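# Eight arms sort coloured parcels into matching trays

## Task

Place every parcel into the tray that shares its colour, lying flat against the tray's floor.

## Robot and tools

Setup: eight identical i2rt Big YAM arms, arm1 to arm8, each with six joints, a two-finger gripper and a wrist camera. Room cameras cam_arm1 to cam_arm8 are fixed, not carried by any arm; wrist cameras are arm1_cam_wrist to arm8_cam_wrist. A hand reaches about 1.0 m from its joint1 axis.

Frames: everything is in one scene frame, metres, origin on the floor, +z up. Foot (base_link) positions: arm1 (-2.151, -0.606, 0.766), arm2 (-0.854, -0.623, 0.797), arm3 (0.435, -0.612, 0.752), arm4 (1.688, -0.612, 0.754), arm5 (2.165, 0.644, 0.790), arm6 (0.850, 0.628, 0.817), arm7 (-0.424, 0.615, 0.799), arm8 (-1.661, 0.655, 0.757). Each foot faces its own +x; yaw quaternions are in the original setup. Table tops sit at z=0.720. The 'hand' point lies between the finger pads, roughly 1 cm short of the tips; fingers point along the hand's +z and open along its y. Reported hand positions can be off, more so at long reach.

Tool move: optional keys arm1..arm8 plus cameras. Each arm key is an object with 'joints', 'target' (with optional 'speed'), or both. Arms not named get no fresh command but may keep pushing toward older targets.
- joints: absolute targets by name, radians, not offsets. joint1_rad -2.879..2.879 (yaw about the foot, positive counter-clockwise from above, 0 = along the foot's +x); joint2_rad 0..3.141 (shoulder, 0 = upper arm back and roughly level, increasing lifts then swings forward); joint3_rad 0..3.019 (elbow, 0 = folded); joint4_rad -1.692..1.57 (hand pitch, positive tips fingers up); joint5_rad -1.57..1.57 (hand side swing, positive to arm's right); joint6_rad -2.094..2.094 (roll, positive clockwise viewed from behind). gripper_m 0..0.093 m is the absolute fingertip gap. Done tolerances are ±0.045, 0.14, 0.09, 0.055, 0.03, 0.035 rad and ±0.003 m.
- target: one list of seven numbers for that arm, an absolute hand pose [x, y, z, qw, qx, qy, qz] in the scene frame (metres, unit quaternion), same layout as the 'hand' line. The hand follows a straight line from its current hand_target to it. With target, joints may only contain gripper_m, or the call is refused.
- speed: top path speed in m/s, 0.002..0.5, default 0.25; rotation is capped at twice that in rad/s. Only valid together with target.
All motions in one call start together; all hand paths in a call finish together, paced by the slowest. Paths last 0.5 to 10 s and are cut off at 10 s; no call runs past 15 s. The controller clamps each step to 100 mm and 20 degrees from the measured hand and uses damped IK, favouring position; expect a centimetre or more of error and possible overshoot of speed near full stretch. Paths ignore obstacles and other arms.
- cameras: list of names, or 'all'; omitted or null gives all, [] gives none. Unknown keys or names make the call invalid; out-of-range values get it refused, and a refusal cancels the rest of that reply's move, wait and finished_scene calls in the scene.

Tool wait: seconds 0..10, plus cameras as in move; returns state and images with no new command.
Tool zoom_image: camera name and region [x0, y0, x1, y1] in pixels (origin top-left, images 672x504, region at most 504x504) of that camera's newest image, which must have been returned.
Tool finished_scene: scene number; ends the scene irreversibly. The parcels must remain correctly placed without help.

Reading results: a 'move' line lists each commanded arm as 'done' or its worst status. joint_status and hand_status explain endings: off_target (stopped short, may still push), time_out (arm keeps a nearby target and keeps pushing; on_its_own names those joints; resend the reported position to relax it), not_followed (a safety check withheld the targets, 'joint command not followed' or 'pose unreachable'; gripper commands still run). Arms in 'as last shown' were not commanded and repeat earlier values. hand_target is the pose at the held joint targets. Joint velocities are in rad/s (gripper m/s); 'within noise' means stationary. Torques are whole drive outputs including gravity, with per-unit offsets; joints 3 and 4 wrap at ±28 N m. Camera calibration is given per camera (K, distortion, T_world_to_cam); fixed cameras may be off by a couple of degrees and millimetres; wrist-camera poses depend on joint readings.

Gripper: on a rigid part at full squeeze the reading is up to 0.005 m under the part width; closed on air reads 0.000 to 0.002. Commanding about 0.005 m below the contact reading gives full force (50 to 64 N per pad, varies). Release by commanding well above the reading.

Avoid: dropping parcels or releasing them while moving, knocking anything out of the work area, slamming or pushing hard, and arms meeting (collision checks can act late and allow fingers, housings and cameras to touch). Stretched or loaded arms and pushing at unreachable poses heat motors: MOTOR HOT appears at 85 °C, and at 100 °C the arm goes limp for 30 to 60 s (OVER-TEMPERATURE FAULT, keys read limit_stop_at_motor_heat; resend targets afterwards). Loose objects may occasionally be nudged by outside pushes. Robot commands persist while the operator is thinking.

Each tool is called by a JSON object that holds its "api" and its "payload".

## Session

{"api": "move", "payload": {"cameras": ["cam_arm1","cam_arm2","cam_arm3","cam_arm4","cam_arm5","cam_arm6","cam_arm7","cam_arm8"]}}

Scene clock: 0.00 s.
Joint torques (N m): no reading
Heat: arm1: hottest joint1_rad 32 °C; arm2: hottest joint2_rad 29 °C; arm3: hottest joint1_rad 31 °C; arm4: hottest gripper 32 °C; arm5: hottest joint6_rad 30 °C; arm6: hottest joint2_rad 30 °C; arm7: hottest joint5_rad 29 °C; arm8: hottest joint1_rad 31 °C.
Joint velocities: within noise
arm1.joint_positions: joint1_rad=-0.028 joint2_rad=+0.521 joint3_rad=+1.431 joint4_rad=-1.508 joint5_rad=+0.032 joint6_rad=-0.133 gripper_m=+0.09396
arm1.joint_status: not commanded
arm1.hand: x=-2.0073 y=-0.6778 z=+1.3083 quat_wxyz=(-0.446, -0.145, -0.870, +0.152) (m; scene frame)
arm1.hand_target: x=-2.0101 y=-0.6764 z=+1.3161 quat_wxyz=(-0.454, -0.145, -0.865, +0.155) (m; scene frame)
arm1.hand_status: not commanded
arm2.joint_positions: joint1_rad=+0.020 joint2_rad=+0.528 joint3_rad=+1.425 joint4_rad=-1.340 joint5_rad=+0.175 joint6_rad=+0.036 gripper_m=+0.09396
arm2.joint_status: not commanded
arm2.hand: x=-0.9859 y=-0.4872 z=+1.3715 quat_wxyz=(-0.230, +0.778, -0.324, -0.487) (m; scene frame)
arm2.hand_target: x=-0.9833 y=-0.4891 z=+1.3817 quat_wxyz=(-0.232, +0.772, -0.322, -0.497) (m; scene frame)
arm2.hand_status: not commanded
arm3.joint_positions: joint1_rad=+0.084 joint2_rad=+0.623 joint3_rad=+1.443 joint4_rad=-1.225 joint5_rad=+0.214 joint6_rad=-0.288 gripper_m=+0.09396
arm3.joint_status: not commanded
arm3.hand: x=+0.2458 y=-0.4641 z=+1.3420 quat_wxyz=(-0.302, +0.818, -0.155, -0.465) (m; scene frame)
arm3.hand_target: x=+0.2487 y=-0.4659 z=+1.3553 quat_wxyz=(-0.306, +0.809, -0.155, -0.477) (m; scene frame)
arm3.hand_status: not commanded
arm4.joint_positions: joint1_rad=+0.299 joint2_rad=+0.615 joint3_rad=+1.406 joint4_rad=-1.263 joint5_rad=-0.166 joint6_rad=-0.115 gripper_m=+0.09396
arm4.joint_status: not commanded
arm4.hand: x=+1.7423 y=-0.3720 z=+1.3161 quat_wxyz=(-0.394, +0.570, -0.636, -0.340) (m; scene frame)
arm4.hand_target: x=+1.7413 y=-0.3753 z=+1.3284 quat_wxyz=(-0.404, +0.566, -0.630, -0.346) (m; scene frame)
arm4.hand_status: not commanded
arm5.joint_positions: joint1_rad=-0.422 joint2_rad=+0.625 joint3_rad=+1.427 joint4_rad=-1.371 joint5_rad=+0.120 joint6_rad=-0.097 gripper_m=+0.09396
arm5.joint_status: not commanded
arm5.hand: x=+2.0004 y=+0.7998 z=+1.3402 quat_wxyz=(-0.234, +0.830, -0.279, -0.422) (m; scene frame)
arm5.hand_target: x=+2.0022 y=+0.7982 z=+1.3527 quat_wxyz=(-0.238, +0.823, -0.277, -0.434) (m; scene frame)
arm5.hand_status: not commanded
arm6.joint_positions: joint1_rad=+0.075 joint2_rad=+0.549 joint3_rad=+1.411 joint4_rad=-1.315 joint5_rad=-0.143 joint6_rad=+0.201 gripper_m=+0.09396
arm6.joint_status: not commanded
arm6.hand: x=+1.0364 y=+0.5443 z=+1.3862 quat_wxyz=(-0.531, -0.272, -0.802, +0.030) (m; scene frame)
arm6.hand_target: x=+1.0336 y=+0.5460 z=+1.3993 quat_wxyz=(-0.544, -0.268, -0.794, +0.033) (m; scene frame)
arm6.hand_status: not commanded
arm7.joint_positions: joint1_rad=-0.146 joint2_rad=+0.496 joint3_rad=+1.379 joint4_rad=-1.460 joint5_rad=-0.022 joint6_rad=+0.046 gripper_m=+0.09396
arm7.joint_status: not commanded
arm7.hand: x=-0.3012 y=+0.4957 z=+1.3304 quat_wxyz=(-0.447, -0.351, -0.807, +0.162) (m; scene frame)
arm7.hand_target: x=-0.3031 y=+0.4977 z=+1.3404 quat_wxyz=(-0.457, -0.348, -0.801, +0.166) (m; scene frame)
arm7.hand_status: not commanded
arm8.joint_positions: joint1_rad=-0.237 joint2_rad=+0.447 joint3_rad=+1.428 joint4_rad=-1.458 joint5_rad=-0.190 joint6_rad=-0.420 gripper_m=+0.09396
arm8.joint_status: not commanded
arm8.hand: x=-1.7428 y=+0.5401 z=+1.3190 quat_wxyz=(-0.160, -0.687, -0.503, +0.499) (m; scene frame)
arm8.hand_target: x=-1.7406 y=+0.5420 z=+1.3271 quat_wxyz=(-0.161, -0.682, -0.500, +0.508) (m; scene frame)
arm8.hand_status: not commanded
pictures: cam_arm1, cam_arm2, cam_arm3, cam_arm4, cam_arm5, cam_arm6, cam_arm7, cam_arm8

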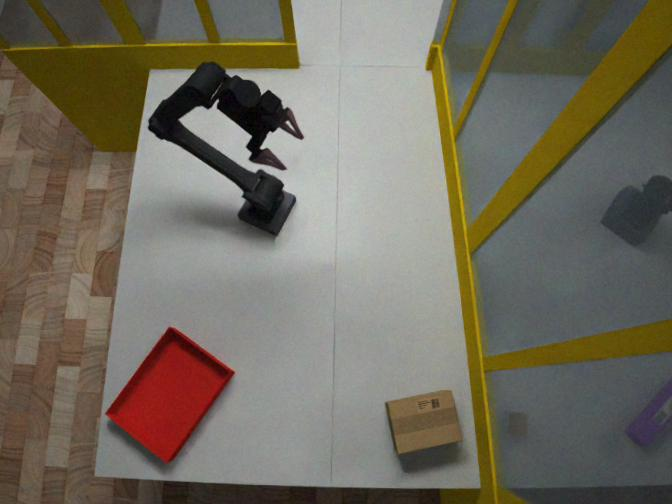

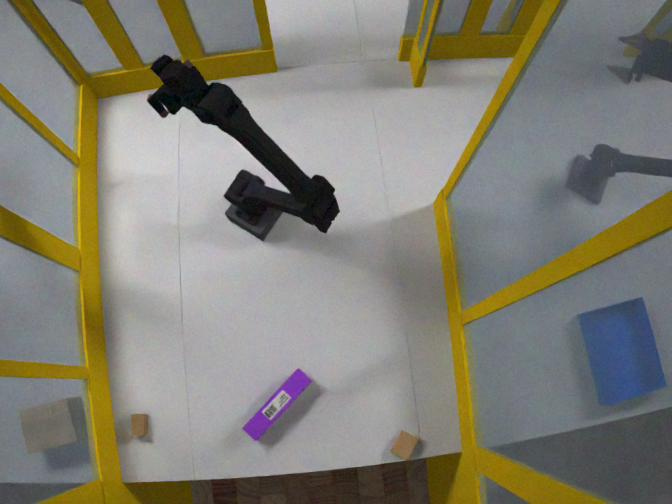

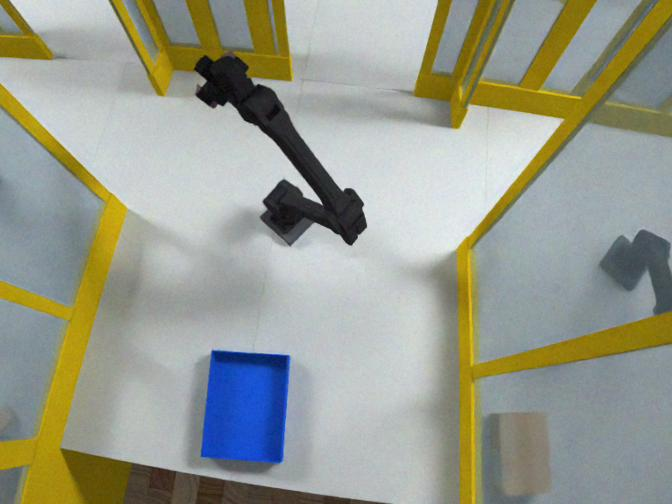

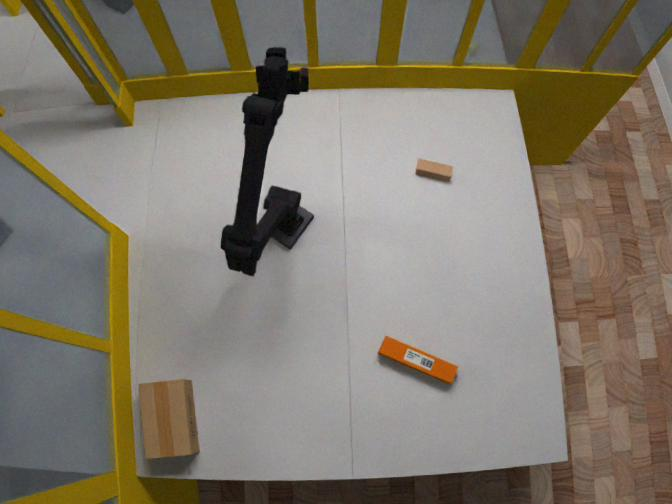

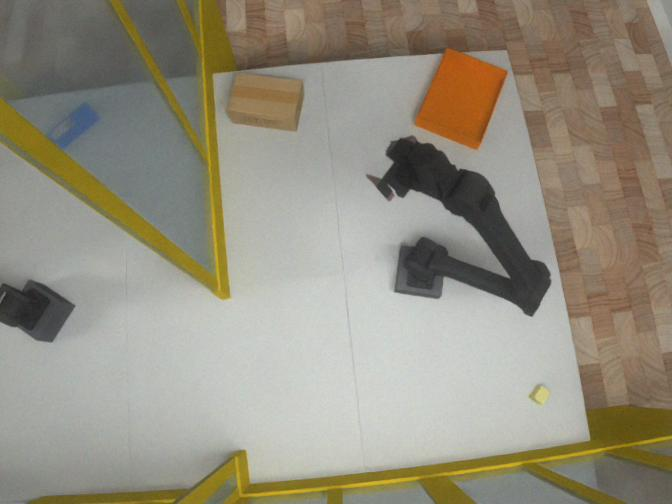

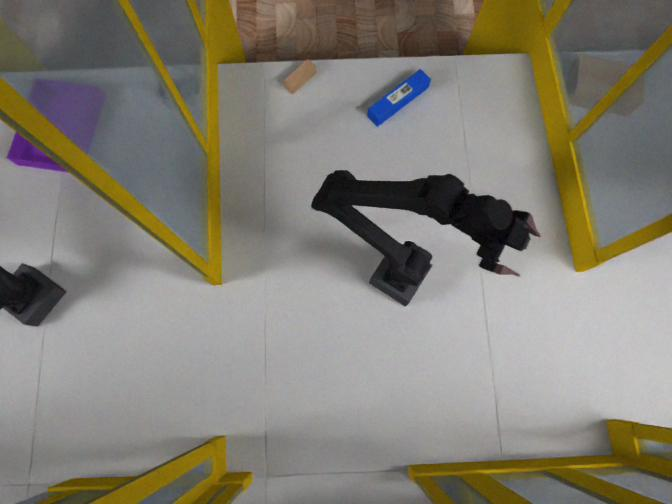

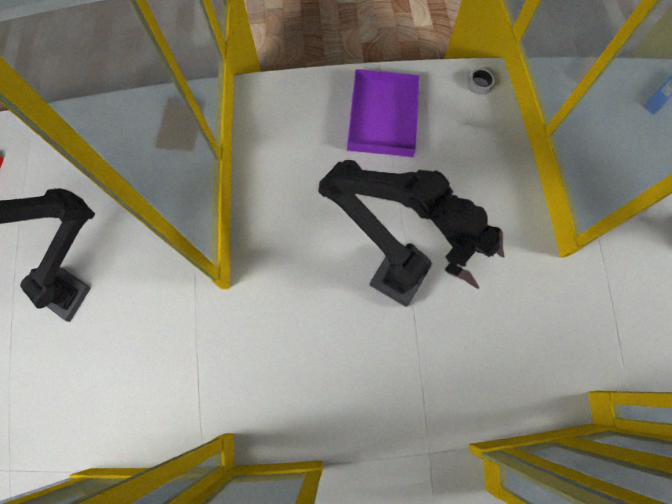

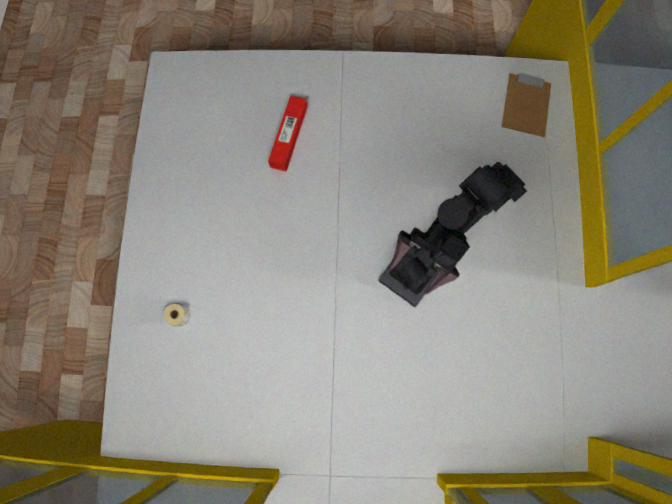

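{"api": "move", "payload": {"arm8": {"joints":{"joint1_rad":-1.826,"joint5_rad":0,"joint6_rad":0}}, "arm2": {"joints":{"joint1_rad":2.248,"joint5_rad":0,"joint6_rad":0}}, "arm6": {"joints":{"joint1_rad":2.115,"joint5_rad":0,"joint6_rad":0}}, "arm4": {"joints":{"joint1_rad":-1.81,"joint5_rad":0,"joint6_rad":0}}, "arm1": {"joints":{"joint1_rad":1.448,"joint5_rad":0,"joint6_rad":0}}, "arm7": {"joints":{"joint1_rad":-1.134,"joint5_rad":0,"joint6_rad":0}}, "arm3": {"joints":{"joint1_rad":-2.1,"joint5_rad":0,"joint6_rad":0}}, "arm5": {"joints":{"joint1_rad":0.676,"joint5_rad":0,"joint6_rad":0}}, "cameras": ["cam_arm4","cam_arm6"]}}

Scene clock: 129.73 s.
Joint torques (N m): arm1=[2.26 3.96 7.95 1.72 0.02 0.08] | arm2=[0.73 3.72 8.13 2.19 -0.08 -0.2] | arm3=[-1.61 0.91 9.89 1.69 -0.24 0.12] | arm4=[-1.44 2.37 10.8 1.96 -0.06 0.11] | arm5=[-0.32 3.02 7.45 1.85 -0.22 0.03] | arm6=[0.03 3.66 9.13 1.73 0.1 -0.17] | arm7=[-1.03 2.26 9.78 1.47 0.03 0.03] | arm8=[1.2 6.18 8.54 1.42 -0.03 0.03]
Heat: arm1: hottest joint1_rad 31 °C; arm2: hottest joint3_rad 34 °C; arm3: hottest joint1_rad 30 °C; arm4: hottest joint3_rad 41 °C; arm5: hottest joint3_rad 34 °C; arm6: hottest joint3_rad 31 °C; arm7: hottest joint3_rad 38 °C; arm8: hottest joint1_rad 30 °C.
move: arm1 done; arm2 done; arm3 done; arm4 done; arm5 done; arm6 done; arm7 done; arm8 done
Joint velocities: within noise
arm1.joint_positions: joint1_rad=+1.435 joint2_rad=+0.521 joint3_rad=+1.431 joint4_rad=-1.508 joint5_rad=+0.001 joint6_rad=-0.008 gripper_m=+0.09398
arm1.joint_status: all done
arm1.hand: x=-2.0650 y=-0.4611 z=+1.3058 quat_wxyz=(-0.409, +0.434, -0.772, -0.220) (m; scene frame)
arm1.hand_target: x=-2.0686 y=-0.4624 z=+1.3136 quat_wxyz=(-0.414, +0.433, -0.767, -0.229) (m; scene frame)
arm1.hand_status: not commanded
arm2.joint_positions: joint1_rad=+2.241 joint2_rad=+0.528 joint3_rad=+1.425 joint4_rad=-1.340 joint5_rad=+0.002 joint6_rad=+0.014 gripper_m=+0.09398
arm2.joint_status: all done
arm2.hand: x=-0.8530 y=-0.8132 z=+1.3700 quat_wxyz=(+0.381, +0.600, +0.596, -0.374) (m; scene frame)
arm2.hand_target: x=-0.8514 y=-0.8100 z=+1.3802 quat_wxyz=(+0.388, +0.588, +0.598, -0.382) (m; scene frame)
arm2.hand_status: not commanded
arm3.joint_positions: joint1_rad=-2.087 joint2_rad=+0.623 joint3_rad=+1.443 joint4_rad=-1.225 joint5_rad=+0.004 joint6_rad=-0.016 gripper_m=+0.09398
arm3.joint_status: all done
arm3.hand: x=+0.6497 y=-0.5128 z=+1.3425 quat_wxyz=(-0.541, +0.188, -0.811, -0.118) (m; scene frame)
arm3.hand_target: x=+0.6476 y=-0.5166 z=+1.3558 quat_wxyz=(-0.553, +0.176, -0.805, -0.122) (m; scene frame)
arm3.hand_status: not commanded
arm4.joint_positions: joint1_rad=-1.794 joint2_rad=+0.615 joint3_rad=+1.406 joint4_rad=-1.263 joint5_rad=+0.000 joint6_rad=-0.007 gripper_m=+0.09398
arm4.joint_status: all done
arm4.hand: x=+1.8534 y=-0.7847 z=+1.3178 quat_wxyz=(-0.473, -0.342, -0.781, +0.221) (m; scene frame)
arm4.hand_target: x=+1.8483 y=-0.7846 z=+1.3301 quat_wxyz=(-0.483, -0.348, -0.771, +0.228) (m; scene frame)
arm4.hand_status: not commanded
arm5.joint_positions: joint1_rad=+0.669 joint2_rad=+0.625 joint3_rad=+1.427 joint4_rad=-1.371 joint5_rad=+0.001 joint6_rad=-0.010 gripper_m=+0.09397
arm5.joint_status: all done
arm5.hand: x=+1.9537 y=+0.5512 z=+1.3379 quat_wxyz=(+0.092, +0.860, +0.183, -0.468) (m; scene frame)
arm5.hand_target: x=+1.9566 y=+0.5504 z=+1.3504 quat_wxyz=(+0.099, +0.853, +0.180, -0.480) (m; scene frame)
arm5.hand_status: not commanded
arm6.joint_positions: joint1_rad=+2.106 joint2_rad=+0.549 joint3_rad=+1.411 joint4_rad=-1.315 joint5_rad=-0.002 joint6_rad=+0.007 gripper_m=+0.09398
arm6.joint_status: all done
arm6.hand: x=+0.8676 y=+0.8317 z=+1.3855 quat_wxyz=(-0.388, +0.572, -0.625, -0.361) (m; scene frame)
arm6.hand_target: x=+0.8657 y=+0.8286 z=+1.3986 quat_wxyz=(-0.398, +0.571, -0.615, -0.370) (m; scene frame)
arm6.hand_status: not commanded
arm7.joint_positions: joint1_rad=-1.125 joint2_rad=+0.496 joint3_rad=+1.379 joint4_rad=-1.460 joint5_rad=-0.002 joint6_rad=+0.009 gripper_m=+0.09397
arm7.joint_status: all done
arm7.hand: x=-0.4562 y=+0.4469 z=+1.3303 quat_wxyz=(-0.304, -0.681, -0.557, +0.366) (m; scene frame)
arm7.hand_target: x=-0.4576 y=+0.4500 z=+1.3403 quat_wxyz=(-0.307, -0.677, -0.552, +0.377) (m; scene frame)
arm7.hand_status: not commanded
arm8.joint_positions: joint1_rad=-1.819 joint2_rad=+0.447 joint3_rad=+1.428 joint4_rad=-1.458 joint5_rad=-0.002 joint6_rad=-0.008 gripper_m=+0.09398
arm8.joint_status: all done
arm8.hand: x=-1.7535 y=+0.7620 z=+1.3173 quat_wxyz=(+0.216, -0.779, +0.351, +0.473) (m; scene frame)
arm8.hand_target: x=-1.7505 y=+0.7607 z=+1.3255 quat_wxyz=(+0.220, -0.771, +0.355, +0.481) (m; scene frame)
arm8.hand_status: not commanded
pictures: cam_arm4, cam_arm6

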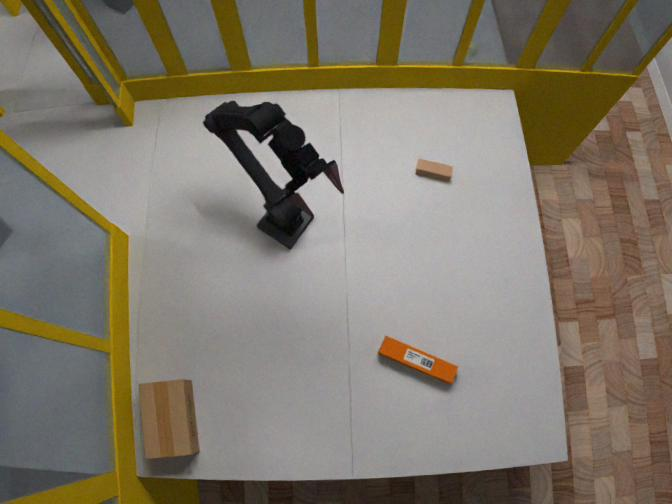

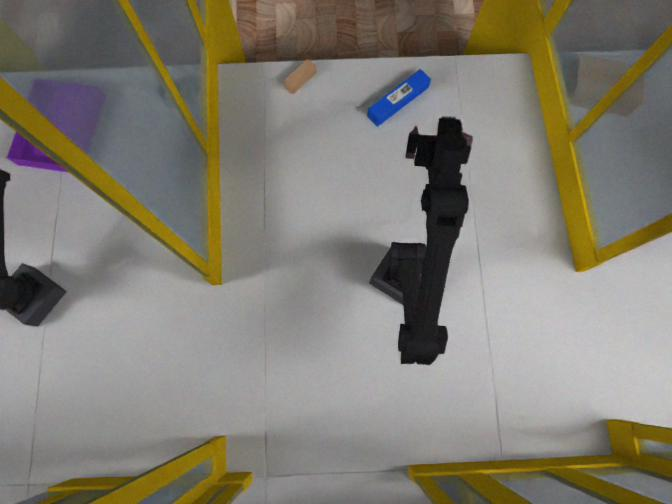

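{"api": "move", "payload": {"arm8": {"target":[-2.076,1.137,0.93,0,-0.609,0.793,0],"speed":0.3}, "arm2": {"target":[-0.843,-1.279,0.93,0,0.943,0.334,0],"speed":0.3}, "arm6": {"target":[0.906,1.387,0.93,0,-0.301,0.954,0],"speed":0.3}, "arm4": {"target":[2.141,-1.14,0.93,0,0.208,0.978,0],"speed":0.3}, "cameras": ["arm8_cam_wrist","arm2_cam_wrist","arm6_cam_wrist","arm4_cam_wrist"]}}

Scene clock: 143.23 s.
Joint torques (N m): arm1=[2.49 4.6 7.94 1.74 0.08 0.09] | arm2=[-0.15 -23.82 11.96 0.06 -0.07 0.09] | arm3=[-1.67 1.03 9.94 1.74 -0.26 0.12] | arm4=[0.91 -18.2 15.28 -0.25 -0.02 -0.03] | arm5=[-0.5 3.43 7.53 1.88 -0.2 0.01] | arm6=[-1.32 -19.6 13.01 -0.17 0.03 0.01] | arm7=[-1.2 2.26 9.77 1.47 0.03 0.03] | arm8=[1.14 -19.25 14.11 -0.62 -0.13 0.04]
Heat: arm1: hottest joint1_rad 31 °C; arm2: hottest joint3_rad 34 °C; arm3: hottest joint1_rad 30 °C; arm4: hottest joint3_rad 42 °C; arm5: hottest joint3_rad 34 °C; arm6: hottest joint3_rad 32 °C; arm7: hottest joint3_rad 39 °C; arm8: hottest joint3_rad 31 °C.
move: arm2 off_target; arm4 off_target; arm6 off_target; arm8 off_target
Joint velocities: within noise
arm1, arm3, arm5, arm7: as last shown
arm2.joint_positions: joint1_rad=+2.253 joint2_rad=+2.106 joint3_rad=+1.953 joint4_rad=-1.451 joint5_rad=+0.003 joint6_rad=+0.892 gripper_m=+0.09398
arm2.joint_status: not commanded
arm2.hand: x=-0.8411 y=-1.2657 z=+0.9146 quat_wxyz=(-0.016, +0.939, +0.343, +0.004) (m; scene frame)
arm2.hand_target: x=-0.8432 y=-1.2782 z=+0.9300 quat_wxyz=(+0.000, +0.943, +0.334, +0.000) (m; scene frame)
arm2.hand_status: off_target (0.020 m and 2.2 deg from the pose sent, 0.641 m and 80.3 deg at the start)
arm4.joint_positions: joint1_rad=-1.836 joint2_rad=+2.234 joint3_rad=+2.312 joint4_rad=-1.671 joint5_rad=-0.018 joint6_rad=-0.441 gripper_m=+0.09398
arm4.joint_status: not commanded
arm4.hand: x=+2.1255 y=-1.1368 z=+0.9248 quat_wxyz=(+0.008, -0.220, -0.975, -0.008) (m; scene frame)
arm4.hand_target: x=+2.1405 y=-1.1392 z=+0.9299 quat_wxyz=(-0.001, -0.208, -0.978, +0.000) (m; scene frame)
arm4.hand_status: off_target (0.017 m and 1.9 deg from the pose sent, 0.600 m and 66.7 deg at the start)
arm6.joint_positions: joint1_rad=+2.125 joint2_rad=+2.528 joint3_rad=+2.667 joint4_rad=-1.698 joint5_rad=+0.002 joint6_rad=+0.878 gripper_m=+0.09398
arm6.joint_status: not commanded
arm6.hand: x=+0.8987 y=+1.3783 z=+0.9170 quat_wxyz=(-0.003, +0.310, -0.951, -0.005) (m; scene frame)
arm6.hand_target: x=+0.9059 y=+1.3856 z=+0.9298 quat_wxyz=(-0.008, +0.301, -0.953, -0.021) (m; scene frame)
arm6.hand_status: off_target (0.017 m and 1.2 deg from the pose sent, 0.719 m and 79.5 deg at the start; a joint's target at an end of its range on 32 of 119 steps)
arm8.joint_positions: joint1_rad=-1.817 joint2_rad=+2.022 joint3_rad=+1.938 joint4_rad=-1.510 joint5_rad=+0.004 joint6_rad=+0.965 gripper_m=+0.09398
arm8.joint_status: not commanded
arm8.hand: x=-2.0703 y=+1.1252 z=+0.9209 quat_wxyz=(+0.002, -0.615, +0.789, -0.012) (m; scene frame)
arm8.hand_target: x=-2.0755 y=+1.1365 z=+0.9301 quat_wxyz=(+0.000, -0.609, +0.793, +0.001) (m; scene frame)
arm8.hand_status: off_target (0.016 m and 1.6 deg from the pose sent, 0.628 m and 82.4 deg at the start)
pictures: arm2_cam_wrist, arm4_cam_wrist, arm6_cam_wrist, arm8_cam_wrist
camera_calibration:
arm2_cam_wrist: T_world_to_cam=[[-0.640129, 0.76718, 0.0408583, 0.393991], [0.630835, 0.49452, 0.597911, 0.614084], [0.4385, 0.408515, -0.800521, 1.7386], [0, 0, 0, 1]] pos_world=[-0.897557, -1.31618, 1.00852]
arm4_cam_wrist: T_world_to_cam=[[-0.416116, -0.909311, -0.000156818, -0.151692], [-0.730103, 0.334005, 0.596147, 1.38495], [-0.542031, 0.248181, -0.802875, 2.30156], [0, 0, 0, 1]] pos_world=[2.19555, -1.17172, 1.02221]
arm6_cam_wrist: T_world_to_cam=[[0.594541, -0.804065, -0.000869428, 0.573303], [-0.661373, -0.489646, 0.568184, 0.754106], [-0.457282, -0.337234, -0.822901, 1.75472], [0, 0, 0, 1]] pos_world=[0.960298, 1.42197, 1.01599]
arm8_cam_wrist: T_world_to_cam=[[0.96837, -0.249287, 0.0107776, 2.27638], [-0.20575, -0.773324, 0.599698, -0.103829], [-0.141162, -0.582947, -0.800154, 1.22107], [0, 0, 0, 1]] pos_world=[-2.05337, 1.19899, 1.01477]

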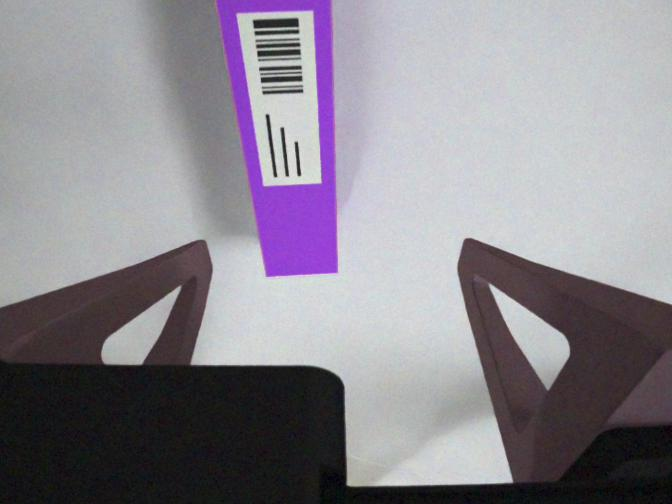

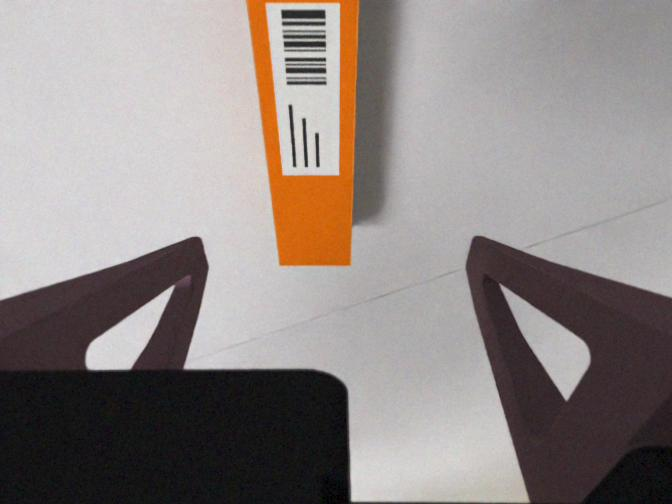

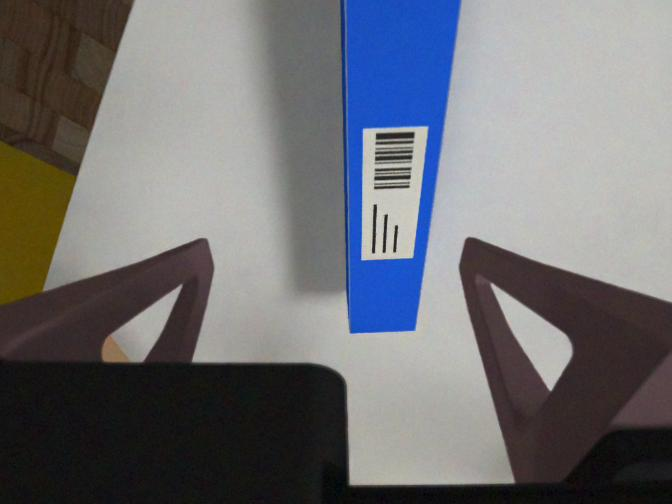

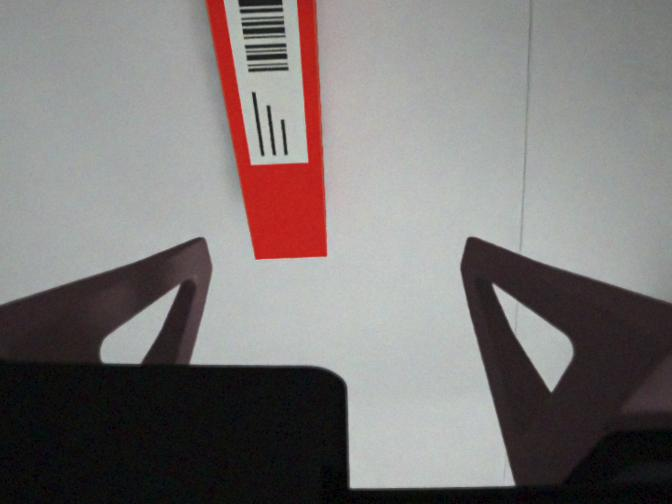

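{"api": "move", "payload": {"arm8": {"target":[-2.1075,1.1675,0.86,0,-0.616,0.788,0],"speed":0.2}, "arm2": {"target":[-0.84,-1.3065,0.86,0,0.937,0.350,0],"speed":0.2}, "arm6": {"target":[0.9,1.3245,0.86,0,-0.304,0.953,0],"speed":0.2}, "arm4": {"target":[2.162,-1.1355,0.86,0,0.208,0.978,0],"speed":0.2}, "cameras": ["arm8_cam_wrist","arm2_cam_wrist","arm6_cam_wrist","arm4_cam_wrist"]}}

Scene clock: 187.00 s.
Joint torques (N m): arm1=[2.26 4.6 7.92 1.8 0.02 0.08] | arm2=[0.21 -25.82 11.63 0.77 -0.03 -0.2] | arm3=[-1.79 0.91 9.92 1.7 -0.26 0.13] | arm4=[0.56 -19.37 10.65 0.69 -0.04 0.11] | arm5=[-0.73 3.31 7.38 1.94 -0.16 0.05] | arm6=[-1.2 -21.25 8.14 0.46 0.04 -0.04] | arm7=[-1.14 2.32 9.81 1.5 0.02 0.03] | arm8=[1.85 -21.71 13.83 -0.14 -0.12 -0.06]
Heat: arm1: hottest joint3_rad 32 °C; arm2: hottest joint3_rad 42 °C; arm3: hottest joint1_rad 30 °C; arm4: hottest joint3_rad 47 °C; arm5: hottest joint3_rad 34 °C; arm6: hottest joint2_rad 35 °C; arm7: hottest joint3_rad 39 °C; arm8: hottest joint3_rad 35 °C.
move: arm2 off_target; arm4 off_target; arm6 off_target; arm8 off_target
Joint velocities: within noise
arm1, arm3, arm5, arm7: as last shown
arm2.joint_positions: joint1_rad=+2.253 joint2_rad=+2.234 joint3_rad=+1.978 joint4_rad=-1.375 joint5_rad=+0.003 joint6_rad=+0.892 gripper_m=+0.09398
arm2.joint_status: not commanded
arm2.hand: x=-0.8407 y=-1.2858 z=+0.8415 quat_wxyz=(-0.030, +0.939, +0.343, +0.008) (m; scene frame)
arm2.hand_target: x=-0.8402 y=-1.3052 z=+0.8607 quat_wxyz=(+0.000, +0.937, +0.350, +0.000) (m; scene frame)
arm2.hand_status: off_target (0.028 m and 3.6 deg from the pose sent, 0.068 m and 2.1 deg at the start)
arm4.joint_positions: joint1_rad=-1.804 joint2_rad=+2.281 joint3_rad=+2.255 joint4_rad=-1.542 joint5_rad=-0.017 joint6_rad=-0.430 gripper_m=+0.09398
arm4.joint_status: not commanded
arm4.hand: x=+2.1539 y=-1.1375 z=+0.8709 quat_wxyz=(-0.002, -0.209, -0.978, +0.000) (m; scene frame)
arm4.hand_target: x=+2.1618 y=-1.1353 z=+0.8600 quat_wxyz=(+0.000, -0.208, -0.978, +0.000) (m; scene frame)
arm4.hand_status: off_target (0.014 m and 0.2 deg from the pose sent, 0.074 m and 1.9 deg at the start)
arm6.joint_positions: joint1_rad=+2.125 joint2_rad=+2.329 joint3_rad=+2.086 joint4_rad=-1.372 joint5_rad=+0.002 joint6_rad=+0.878 gripper_m=+0.09398
arm6.joint_status: not commanded
arm6.hand: x=+0.8949 y=+1.3181 z=+0.8384 quat_wxyz=(+0.007, +0.310, -0.951, +0.021) (m; scene frame)
arm6.hand_target: x=+0.9000 y=+1.3241 z=+0.8600 quat_wxyz=(+0.000, +0.304, -0.953, +0.000) (m; scene frame)
arm6.hand_status: off_target (0.023 m and 2.6 deg from the pose sent, 0.078 m and 1.0 deg at the start)
arm8.joint_positions: joint1_rad=-1.817 joint2_rad=+2.189 joint3_rad=+2.024 joint4_rad=-1.449 joint5_rad=+0.004 joint6_rad=+0.965 gripper_m=+0.09398
arm8.joint_status: not commanded
arm8.hand: x=-2.0965 y=+1.1550 z=+0.8483 quat_wxyz=(+0.003, -0.615, +0.788, -0.022) (m; scene frame)
arm8.hand_target: x=-2.1069 y=+1.1668 z=+0.8604 quat_wxyz=(+0.000, -0.616, +0.788, +0.000) (m; scene frame)
arm8.hand_status: off_target (0.020 m and 2.5 deg from the pose sent, 0.083 m and 1.4 deg at the start)
pictures: arm2_cam_wrist, arm4_cam_wrist, arm6_cam_wrist, arm8_cam_wrist
camera_calibration:
arm2_cam_wrist: T_world_to_cam=[[-0.640386, 0.765476, 0.0628691, 0.391817], [0.631012, 0.477692, 0.611257, 0.63481], [0.437871, 0.431111, -0.788931, 1.7069], [0, 0, 0, 1]] pos_world=[-0.89706, -1.33903, 0.933962]
arm4_cam_wrist: T_world_to_cam=[[-0.396326, -0.91804, 0.0113268, -0.203055], [-0.746298, 0.32932, 0.578436, 1.48304], [-0.534758, 0.220796, -0.815649, 2.23824], [0, 0, 0, 1]] pos_world=[2.22323, -1.169, 0.970074]
arm6_cam_wrist: T_world_to_cam=[[0.594625, -0.802921, 0.0417074, 0.489818], [-0.659312, -0.457269, 0.596835, 0.698217], [-0.46014, -0.382391, -0.801279, 1.71191], [0, 0, 0, 1]] pos_world=[0.956802, 1.36718, 0.934566]
arm8_cam_wrist: T_world_to_cam=[[0.968118, -0.248984, 0.0274553, 2.29493], [-0.213781, -0.76413, 0.608607, -0.0775758], [-0.130554, -0.595073, -0.792996, 1.20686], [0, 0, 0, 1]] pos_world=[-2.08079, 1.23029, 0.94124]

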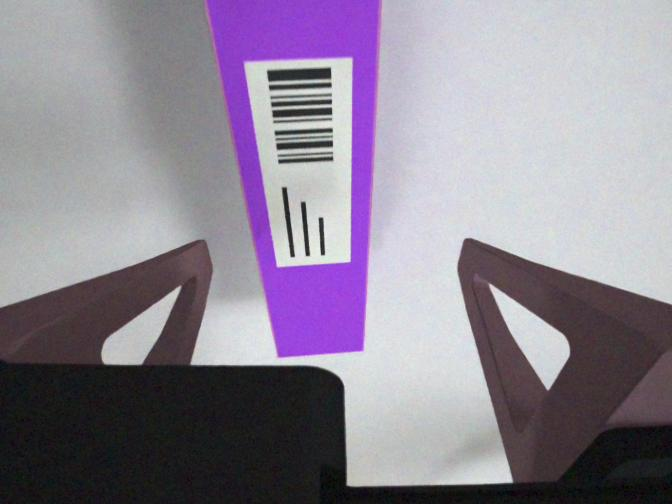

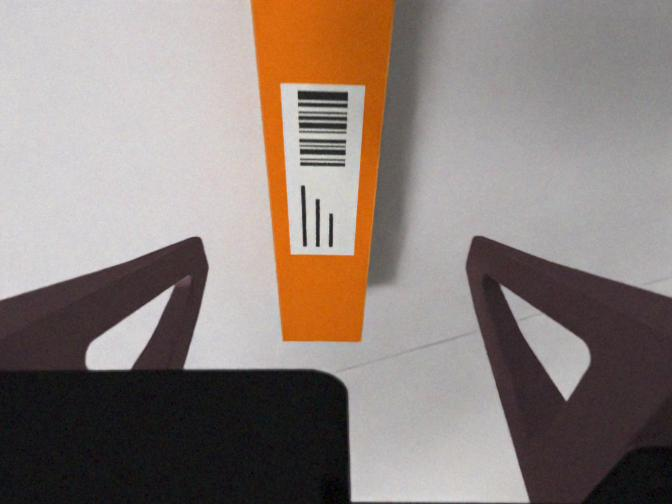

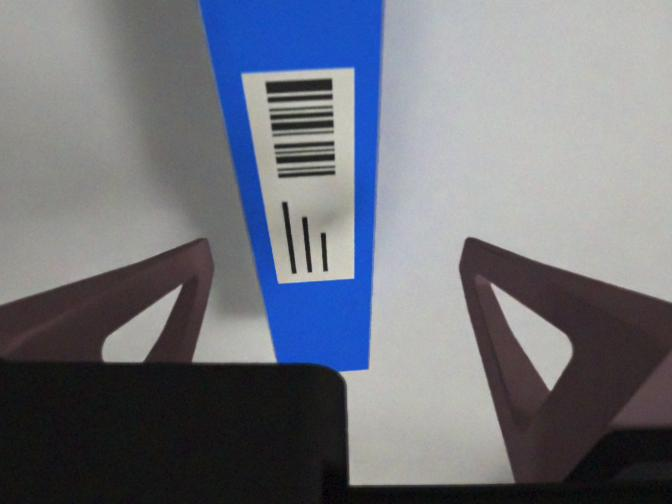

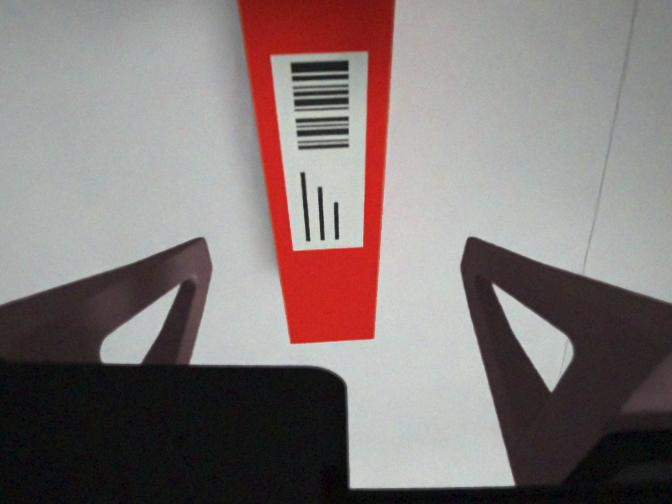

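{"api": "move", "payload": {"arm8": {"target":[-2.1095,1.1695,0.767,0,-0.616,0.788,0],"speed":0.15}, "arm2": {"target":[-0.84,-1.3145,0.772,0,0.937,0.350,0],"speed":0.15}, "arm6": {"target":[0.9,1.3245,0.775,0,-0.304,0.953,0],"speed":0.15}, "arm4": {"target":[2.162,-1.1355,0.756,0,0.208,0.978,0],"speed":0.15}, "cameras": ["arm8_cam_wrist","arm2_cam_wrist","arm6_cam_wrist","arm4_cam_wrist"]}}

{"api": "move", "payload": {"arm8": {"joints":{"gripper_m":0.045}}, "arm2": {"joints":{"gripper_m":0.045}}, "arm6": {"joints":{"gripper_m":0.045}}, "arm4": {"joints":{"gripper_m":0.045}}, "cameras": []}}

Scene clock: 198.83 s.
Joint torques (N m): arm1=[1.96 4.25 7.95 1.68 0.04 0.07] | arm2=[0.15 -25.99 7.83 0.91 -0.05 -0.2] | arm3=[-1.73 1.03 9.91 1.72 -0.25 0.12] | arm4=[0.73 -19.49 10.07 0.72 -0.04 0.12] | arm5=[-0.38 2.78 7.42 1.78 -0.21 0.04] | arm6=[-1.08 -18.26 8.23 0.51 0.05 -0.04] | arm7=[-1.14 2.26 9.78 1.46 0.03 0.04] | arm8=[1.73 -22.01 9.63 0.24 -0.13 -0.07]
Heat: arm1: hottest joint3_rad 32 °C; arm2: hottest joint3_rad 40 °C; arm3: hottest joint1_rad 30 °C; arm4: hottest joint3_rad 46 °C; arm5: hottest joint3_rad 34 °C; arm6: hottest joint2_rad 37 °C; arm7: hottest joint3_rad 39 °C; arm8: hottest joint3_rad 37 °C.
move: arm2 done; arm4 off_target; arm6 done; arm8 done
Joint velocities: within noise
arm1, arm3, arm5, arm7: as last shown
arm2.joint_positions: joint1_rad=+2.253 joint2_rad=+2.332 joint3_rad=+1.978 joint4_rad=-1.223 joint5_rad=+0.003 joint6_rad=+0.892 gripper_m=+0.09398
arm2.joint_status: not commanded
arm2.hand: x=-0.8402 y=-1.3115 z=+0.7757 quat_wxyz=(-0.004, +0.939, +0.343, +0.000) (m; scene frame)
arm2.hand_target: x=-0.8401 y=-1.3145 z=+0.7721 quat_wxyz=(+0.000, +0.937, +0.350, +0.000) (m; scene frame)
arm2.hand_status: done (0.005 m and 0.9 deg from the pose sent, 0.075 m and 3.7 deg at the start)
arm4.joint_positions: joint1_rad=-1.804 joint2_rad=+2.338 joint3_rad=+2.088 joint4_rad=-1.314 joint5_rad=-0.017 joint6_rad=-0.428 gripper_m=+0.09398
arm4.joint_status: not commanded
arm4.hand: x=+2.1544 y=-1.1404 z=+0.7692 quat_wxyz=(-0.003, -0.210, -0.978, +0.001) (m; scene frame)
arm4.hand_target: x=+2.1617 y=-1.1352 z=+0.7561 quat_wxyz=(+0.000, -0.208, -0.978, +0.000) (m; scene frame)
arm4.hand_status: off_target (0.016 m and 0.5 deg from the pose sent, 0.115 m and 0.2 deg at the start)
arm6.joint_positions: joint1_rad=+2.125 joint2_rad=+2.373 joint3_rad=+1.997 joint4_rad=-1.208 joint5_rad=+0.002 joint6_rad=+0.878 gripper_m=+0.09398
arm6.joint_status: not commanded
arm6.hand: x=+0.8950 y=+1.3201 z=+0.7760 quat_wxyz=(+0.002, +0.310, -0.951, +0.007) (m; scene frame)
arm6.hand_target: x=+0.9000 y=+1.3244 z=+0.7750 quat_wxyz=(+0.000, +0.304, -0.953, +0.000) (m; scene frame)
arm6.hand_status: done (0.007 m and 1.0 deg from the pose sent, 0.064 m and 2.6 deg at the start)
arm8.joint_positions: joint1_rad=-1.817 joint2_rad=+2.260 joint3_rad=+1.955 joint4_rad=-1.265 joint5_rad=+0.004 joint6_rad=+0.965 gripper_m=+0.09398
arm8.joint_status: not commanded
arm8.hand: x=-2.1073 y=+1.1674 z=+0.7757 quat_wxyz=(+0.002, -0.615, +0.789, +0.000) (m; scene frame)
arm8.hand_target: x=-2.1093 y=+1.1693 z=+0.7669 quat_wxyz=(+0.000, -0.616, +0.788, +0.000) (m; scene frame)
arm8.hand_status: done (0.009 m and 0.2 deg from the pose sent, 0.083 m and 2.5 deg at the start)
pictures: arm2_cam_wrist, arm4_cam_wrist, arm6_cam_wrist, arm8_cam_wrist
camera_calibration:
arm2_cam_wrist: T_world_to_cam=[[-0.640736, 0.767477, 0.0208868, 0.450833], [0.630111, 0.510123, 0.585435, 0.748719], [0.438653, 0.388271, -0.81045, 1.62702], [0, 0, 0, 1]] pos_world=[-0.896609, -1.35967, 0.870876]
arm4_cam_wrist: T_world_to_cam=[[-0.398402, -0.917119, 0.01295, -0.200122], [-0.747012, 0.332635, 0.57561, 1.55071], [-0.53221, 0.219651, -0.817622, 2.15088], [0, 0, 0, 1]] pos_world=[2.22339, -1.1718, 0.868599]
arm6_cam_wrist: T_world_to_cam=[[0.59456, -0.803848, 0.0180936, 0.513534], [-0.660468, -0.475429, 0.581163, 0.773602], [-0.458564, -0.357486, -0.813586, 1.63795], [0, 0, 0, 1]] pos_world=[0.95672, 1.36614, 0.873737]
arm8_cam_wrist: T_world_to_cam=[[0.968389, -0.249325, -0.00779329, 2.33882], [-0.196952, -0.783396, 0.589491, 0.0465243], [-0.15308, -0.569322, -0.807737, 1.0891], [0, 0, 0, 1]] pos_world=[-2.089, 1.23962, 0.870509]

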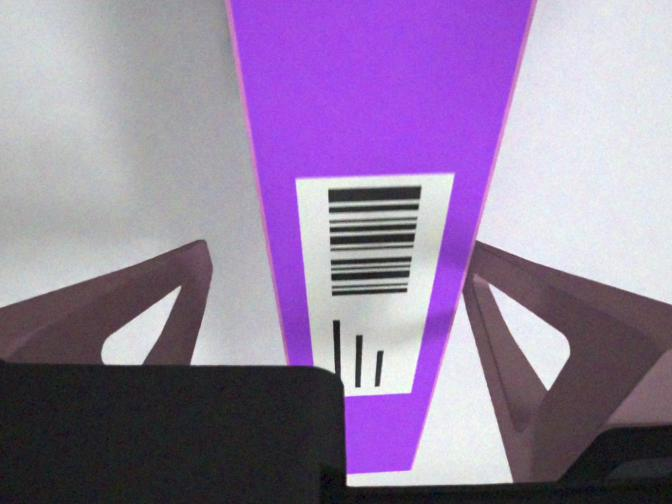

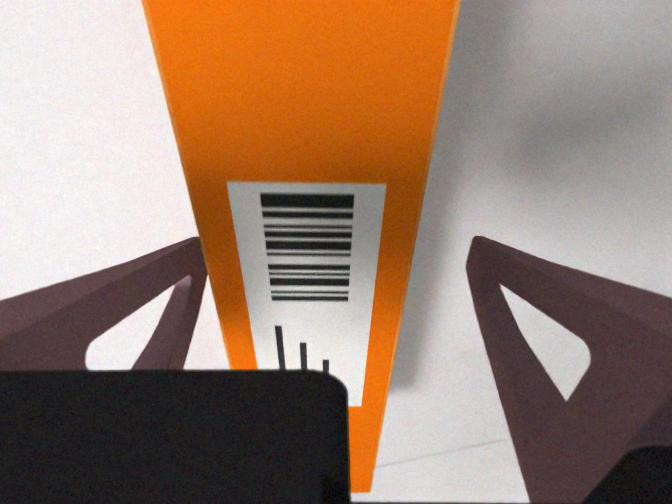

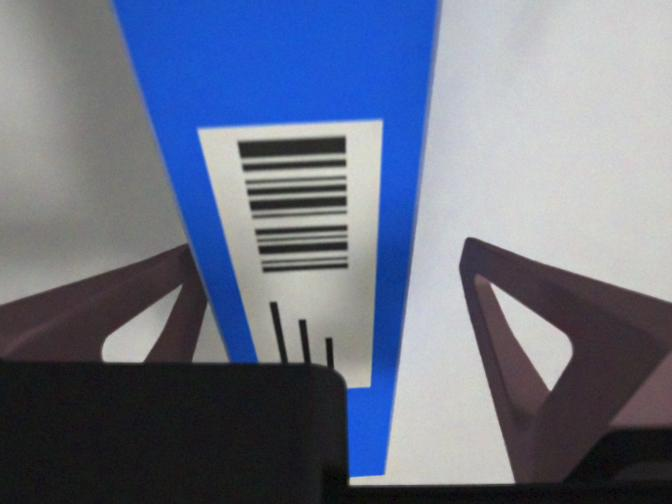

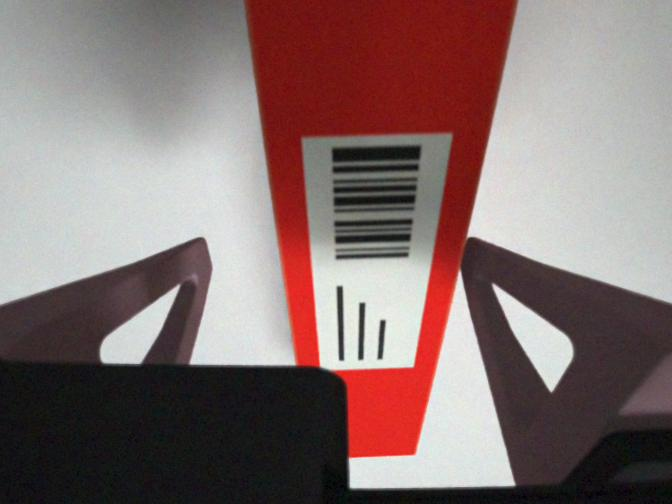

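Scene clock: 199.43 s.
Joint torques (N m): arm1=[2.49 4.66 7.88 1.8 0.03 0.08] | arm2=[0.15 -25.99 7.82 0.9 -0.02 -0.19] | arm3=[-1.61 1.03 9.94 1.69 -0.25 0.12] | arm4=[0.73 -19.49 10.06 0.73 -0.04 0.11] | arm5=[-0.32 3.08 7.38 1.95 -0.17 0.06] | arm6=[-1.14 -18.26 8.25 0.47 0.08 -0.04] | arm7=[-0.97 2.14 9.8 1.48 0.03 0.03] | arm8=[1.79 -22.01 9.58 0.21 -0.12 -0.05]
Heat: arm1: hottest joint3_rad 32 °C; arm2: hottest joint3_rad 40 °C; arm3: hottest joint1_rad 30 °C; arm4: hottest joint3_rad 46 °C; arm5: hottest joint3_rad 34 °C; arm6: hottest joint2_rad 37 °C; arm7: hottest joint3_rad 39 °C; arm8: hottest joint3_rad 37 °C.
move: arm2 off_target; arm4 off_target; arm6 off_target; arm8 off_target
Joint velocities: within noise
arm1, arm3, arm5, arm7: as last shown
arm2.joint_positions: joint1_rad=+2.253 joint2_rad=+2.332 joint3_rad=+1.978 joint4_rad=-1.222 joint5_rad=+0.002 joint6_rad=+0.891 gripper_m=+0.05872
arm2.joint_status: gripper_m off_target (ended at +0.05875, target +0.04500)
arm2.hand: x=-0.8400 y=-1.3117 z=+0.7757 quat_wxyz=(-0.004, +0.939, +0.344, +0.000) (m; scene frame)
arm2.hand_target: x=-0.8401 y=-1.3145 z=+0.7721 quat_wxyz=(+0.000, +0.937, +0.350, +0.000) (m; scene frame)
arm2.hand_status: not commanded
arm4.joint_positions: joint1_rad=-1.804 joint2_rad=+2.338 joint3_rad=+2.088 joint4_rad=-1.314 joint5_rad=-0.017 joint6_rad=-0.427 gripper_m=+0.05931
arm4.joint_status: gripper_m off_target (ended at +0.05934, target +0.04500)
arm4.hand: x=+2.1544 y=-1.1404 z=+0.7692 quat_wxyz=(-0.003, -0.211, -0.978, +0.001) (m; scene frame)
arm4.hand_target: x=+2.1617 y=-1.1352 z=+0.7561 quat_wxyz=(+0.000, -0.208, -0.978, +0.000) (m; scene frame)
arm4.hand_status: not commanded
arm6.joint_positions: joint1_rad=+2.125 joint2_rad=+2.373 joint3_rad=+1.997 joint4_rad=-1.208 joint5_rad=+0.001 joint6_rad=+0.878 gripper_m=+0.05966
arm6.joint_status: gripper_m off_target (ended at +0.05969, target +0.04500)
arm6.hand: x=+0.8948 y=+1.3203 z=+0.7760 quat_wxyz=(+0.002, +0.310, -0.951, +0.006) (m; scene frame)
arm6.hand_target: x=+0.9000 y=+1.3244 z=+0.7750 quat_wxyz=(+0.000, +0.304, -0.953, +0.000) (m; scene frame)
arm6.hand_status: not commanded
arm7.joint_positions: joint1_rad=-1.125 joint2_rad=+0.496 joint3_rad=+1.379 joint4_rad=-1.460 joint5_rad=-0.002 joint6_rad=+0.008 gripper_m=+0.09397
arm8.joint_positions: joint1_rad=-1.817 joint2_rad=+2.260 joint3_rad=+1.955 joint4_rad=-1.265 joint5_rad=+0.003 joint6_rad=+0.965 gripper_m=+0.05907
arm8.joint_status: gripper_m off_target (ended at +0.05910, target +0.04500)
arm8.hand: x=-2.1074 y=+1.1674 z=+0.7757 quat_wxyz=(+0.001, -0.615, +0.789, +0.000) (m; scene frame)
arm8.hand_target: x=-2.1094 y=+1.1693 z=+0.7669 quat_wxyz=(+0.000, -0.616, +0.788, +0.000) (m; scene frame)
arm8.hand_status: not commanded
pictures: none
No camera images: "cameras" was empty.


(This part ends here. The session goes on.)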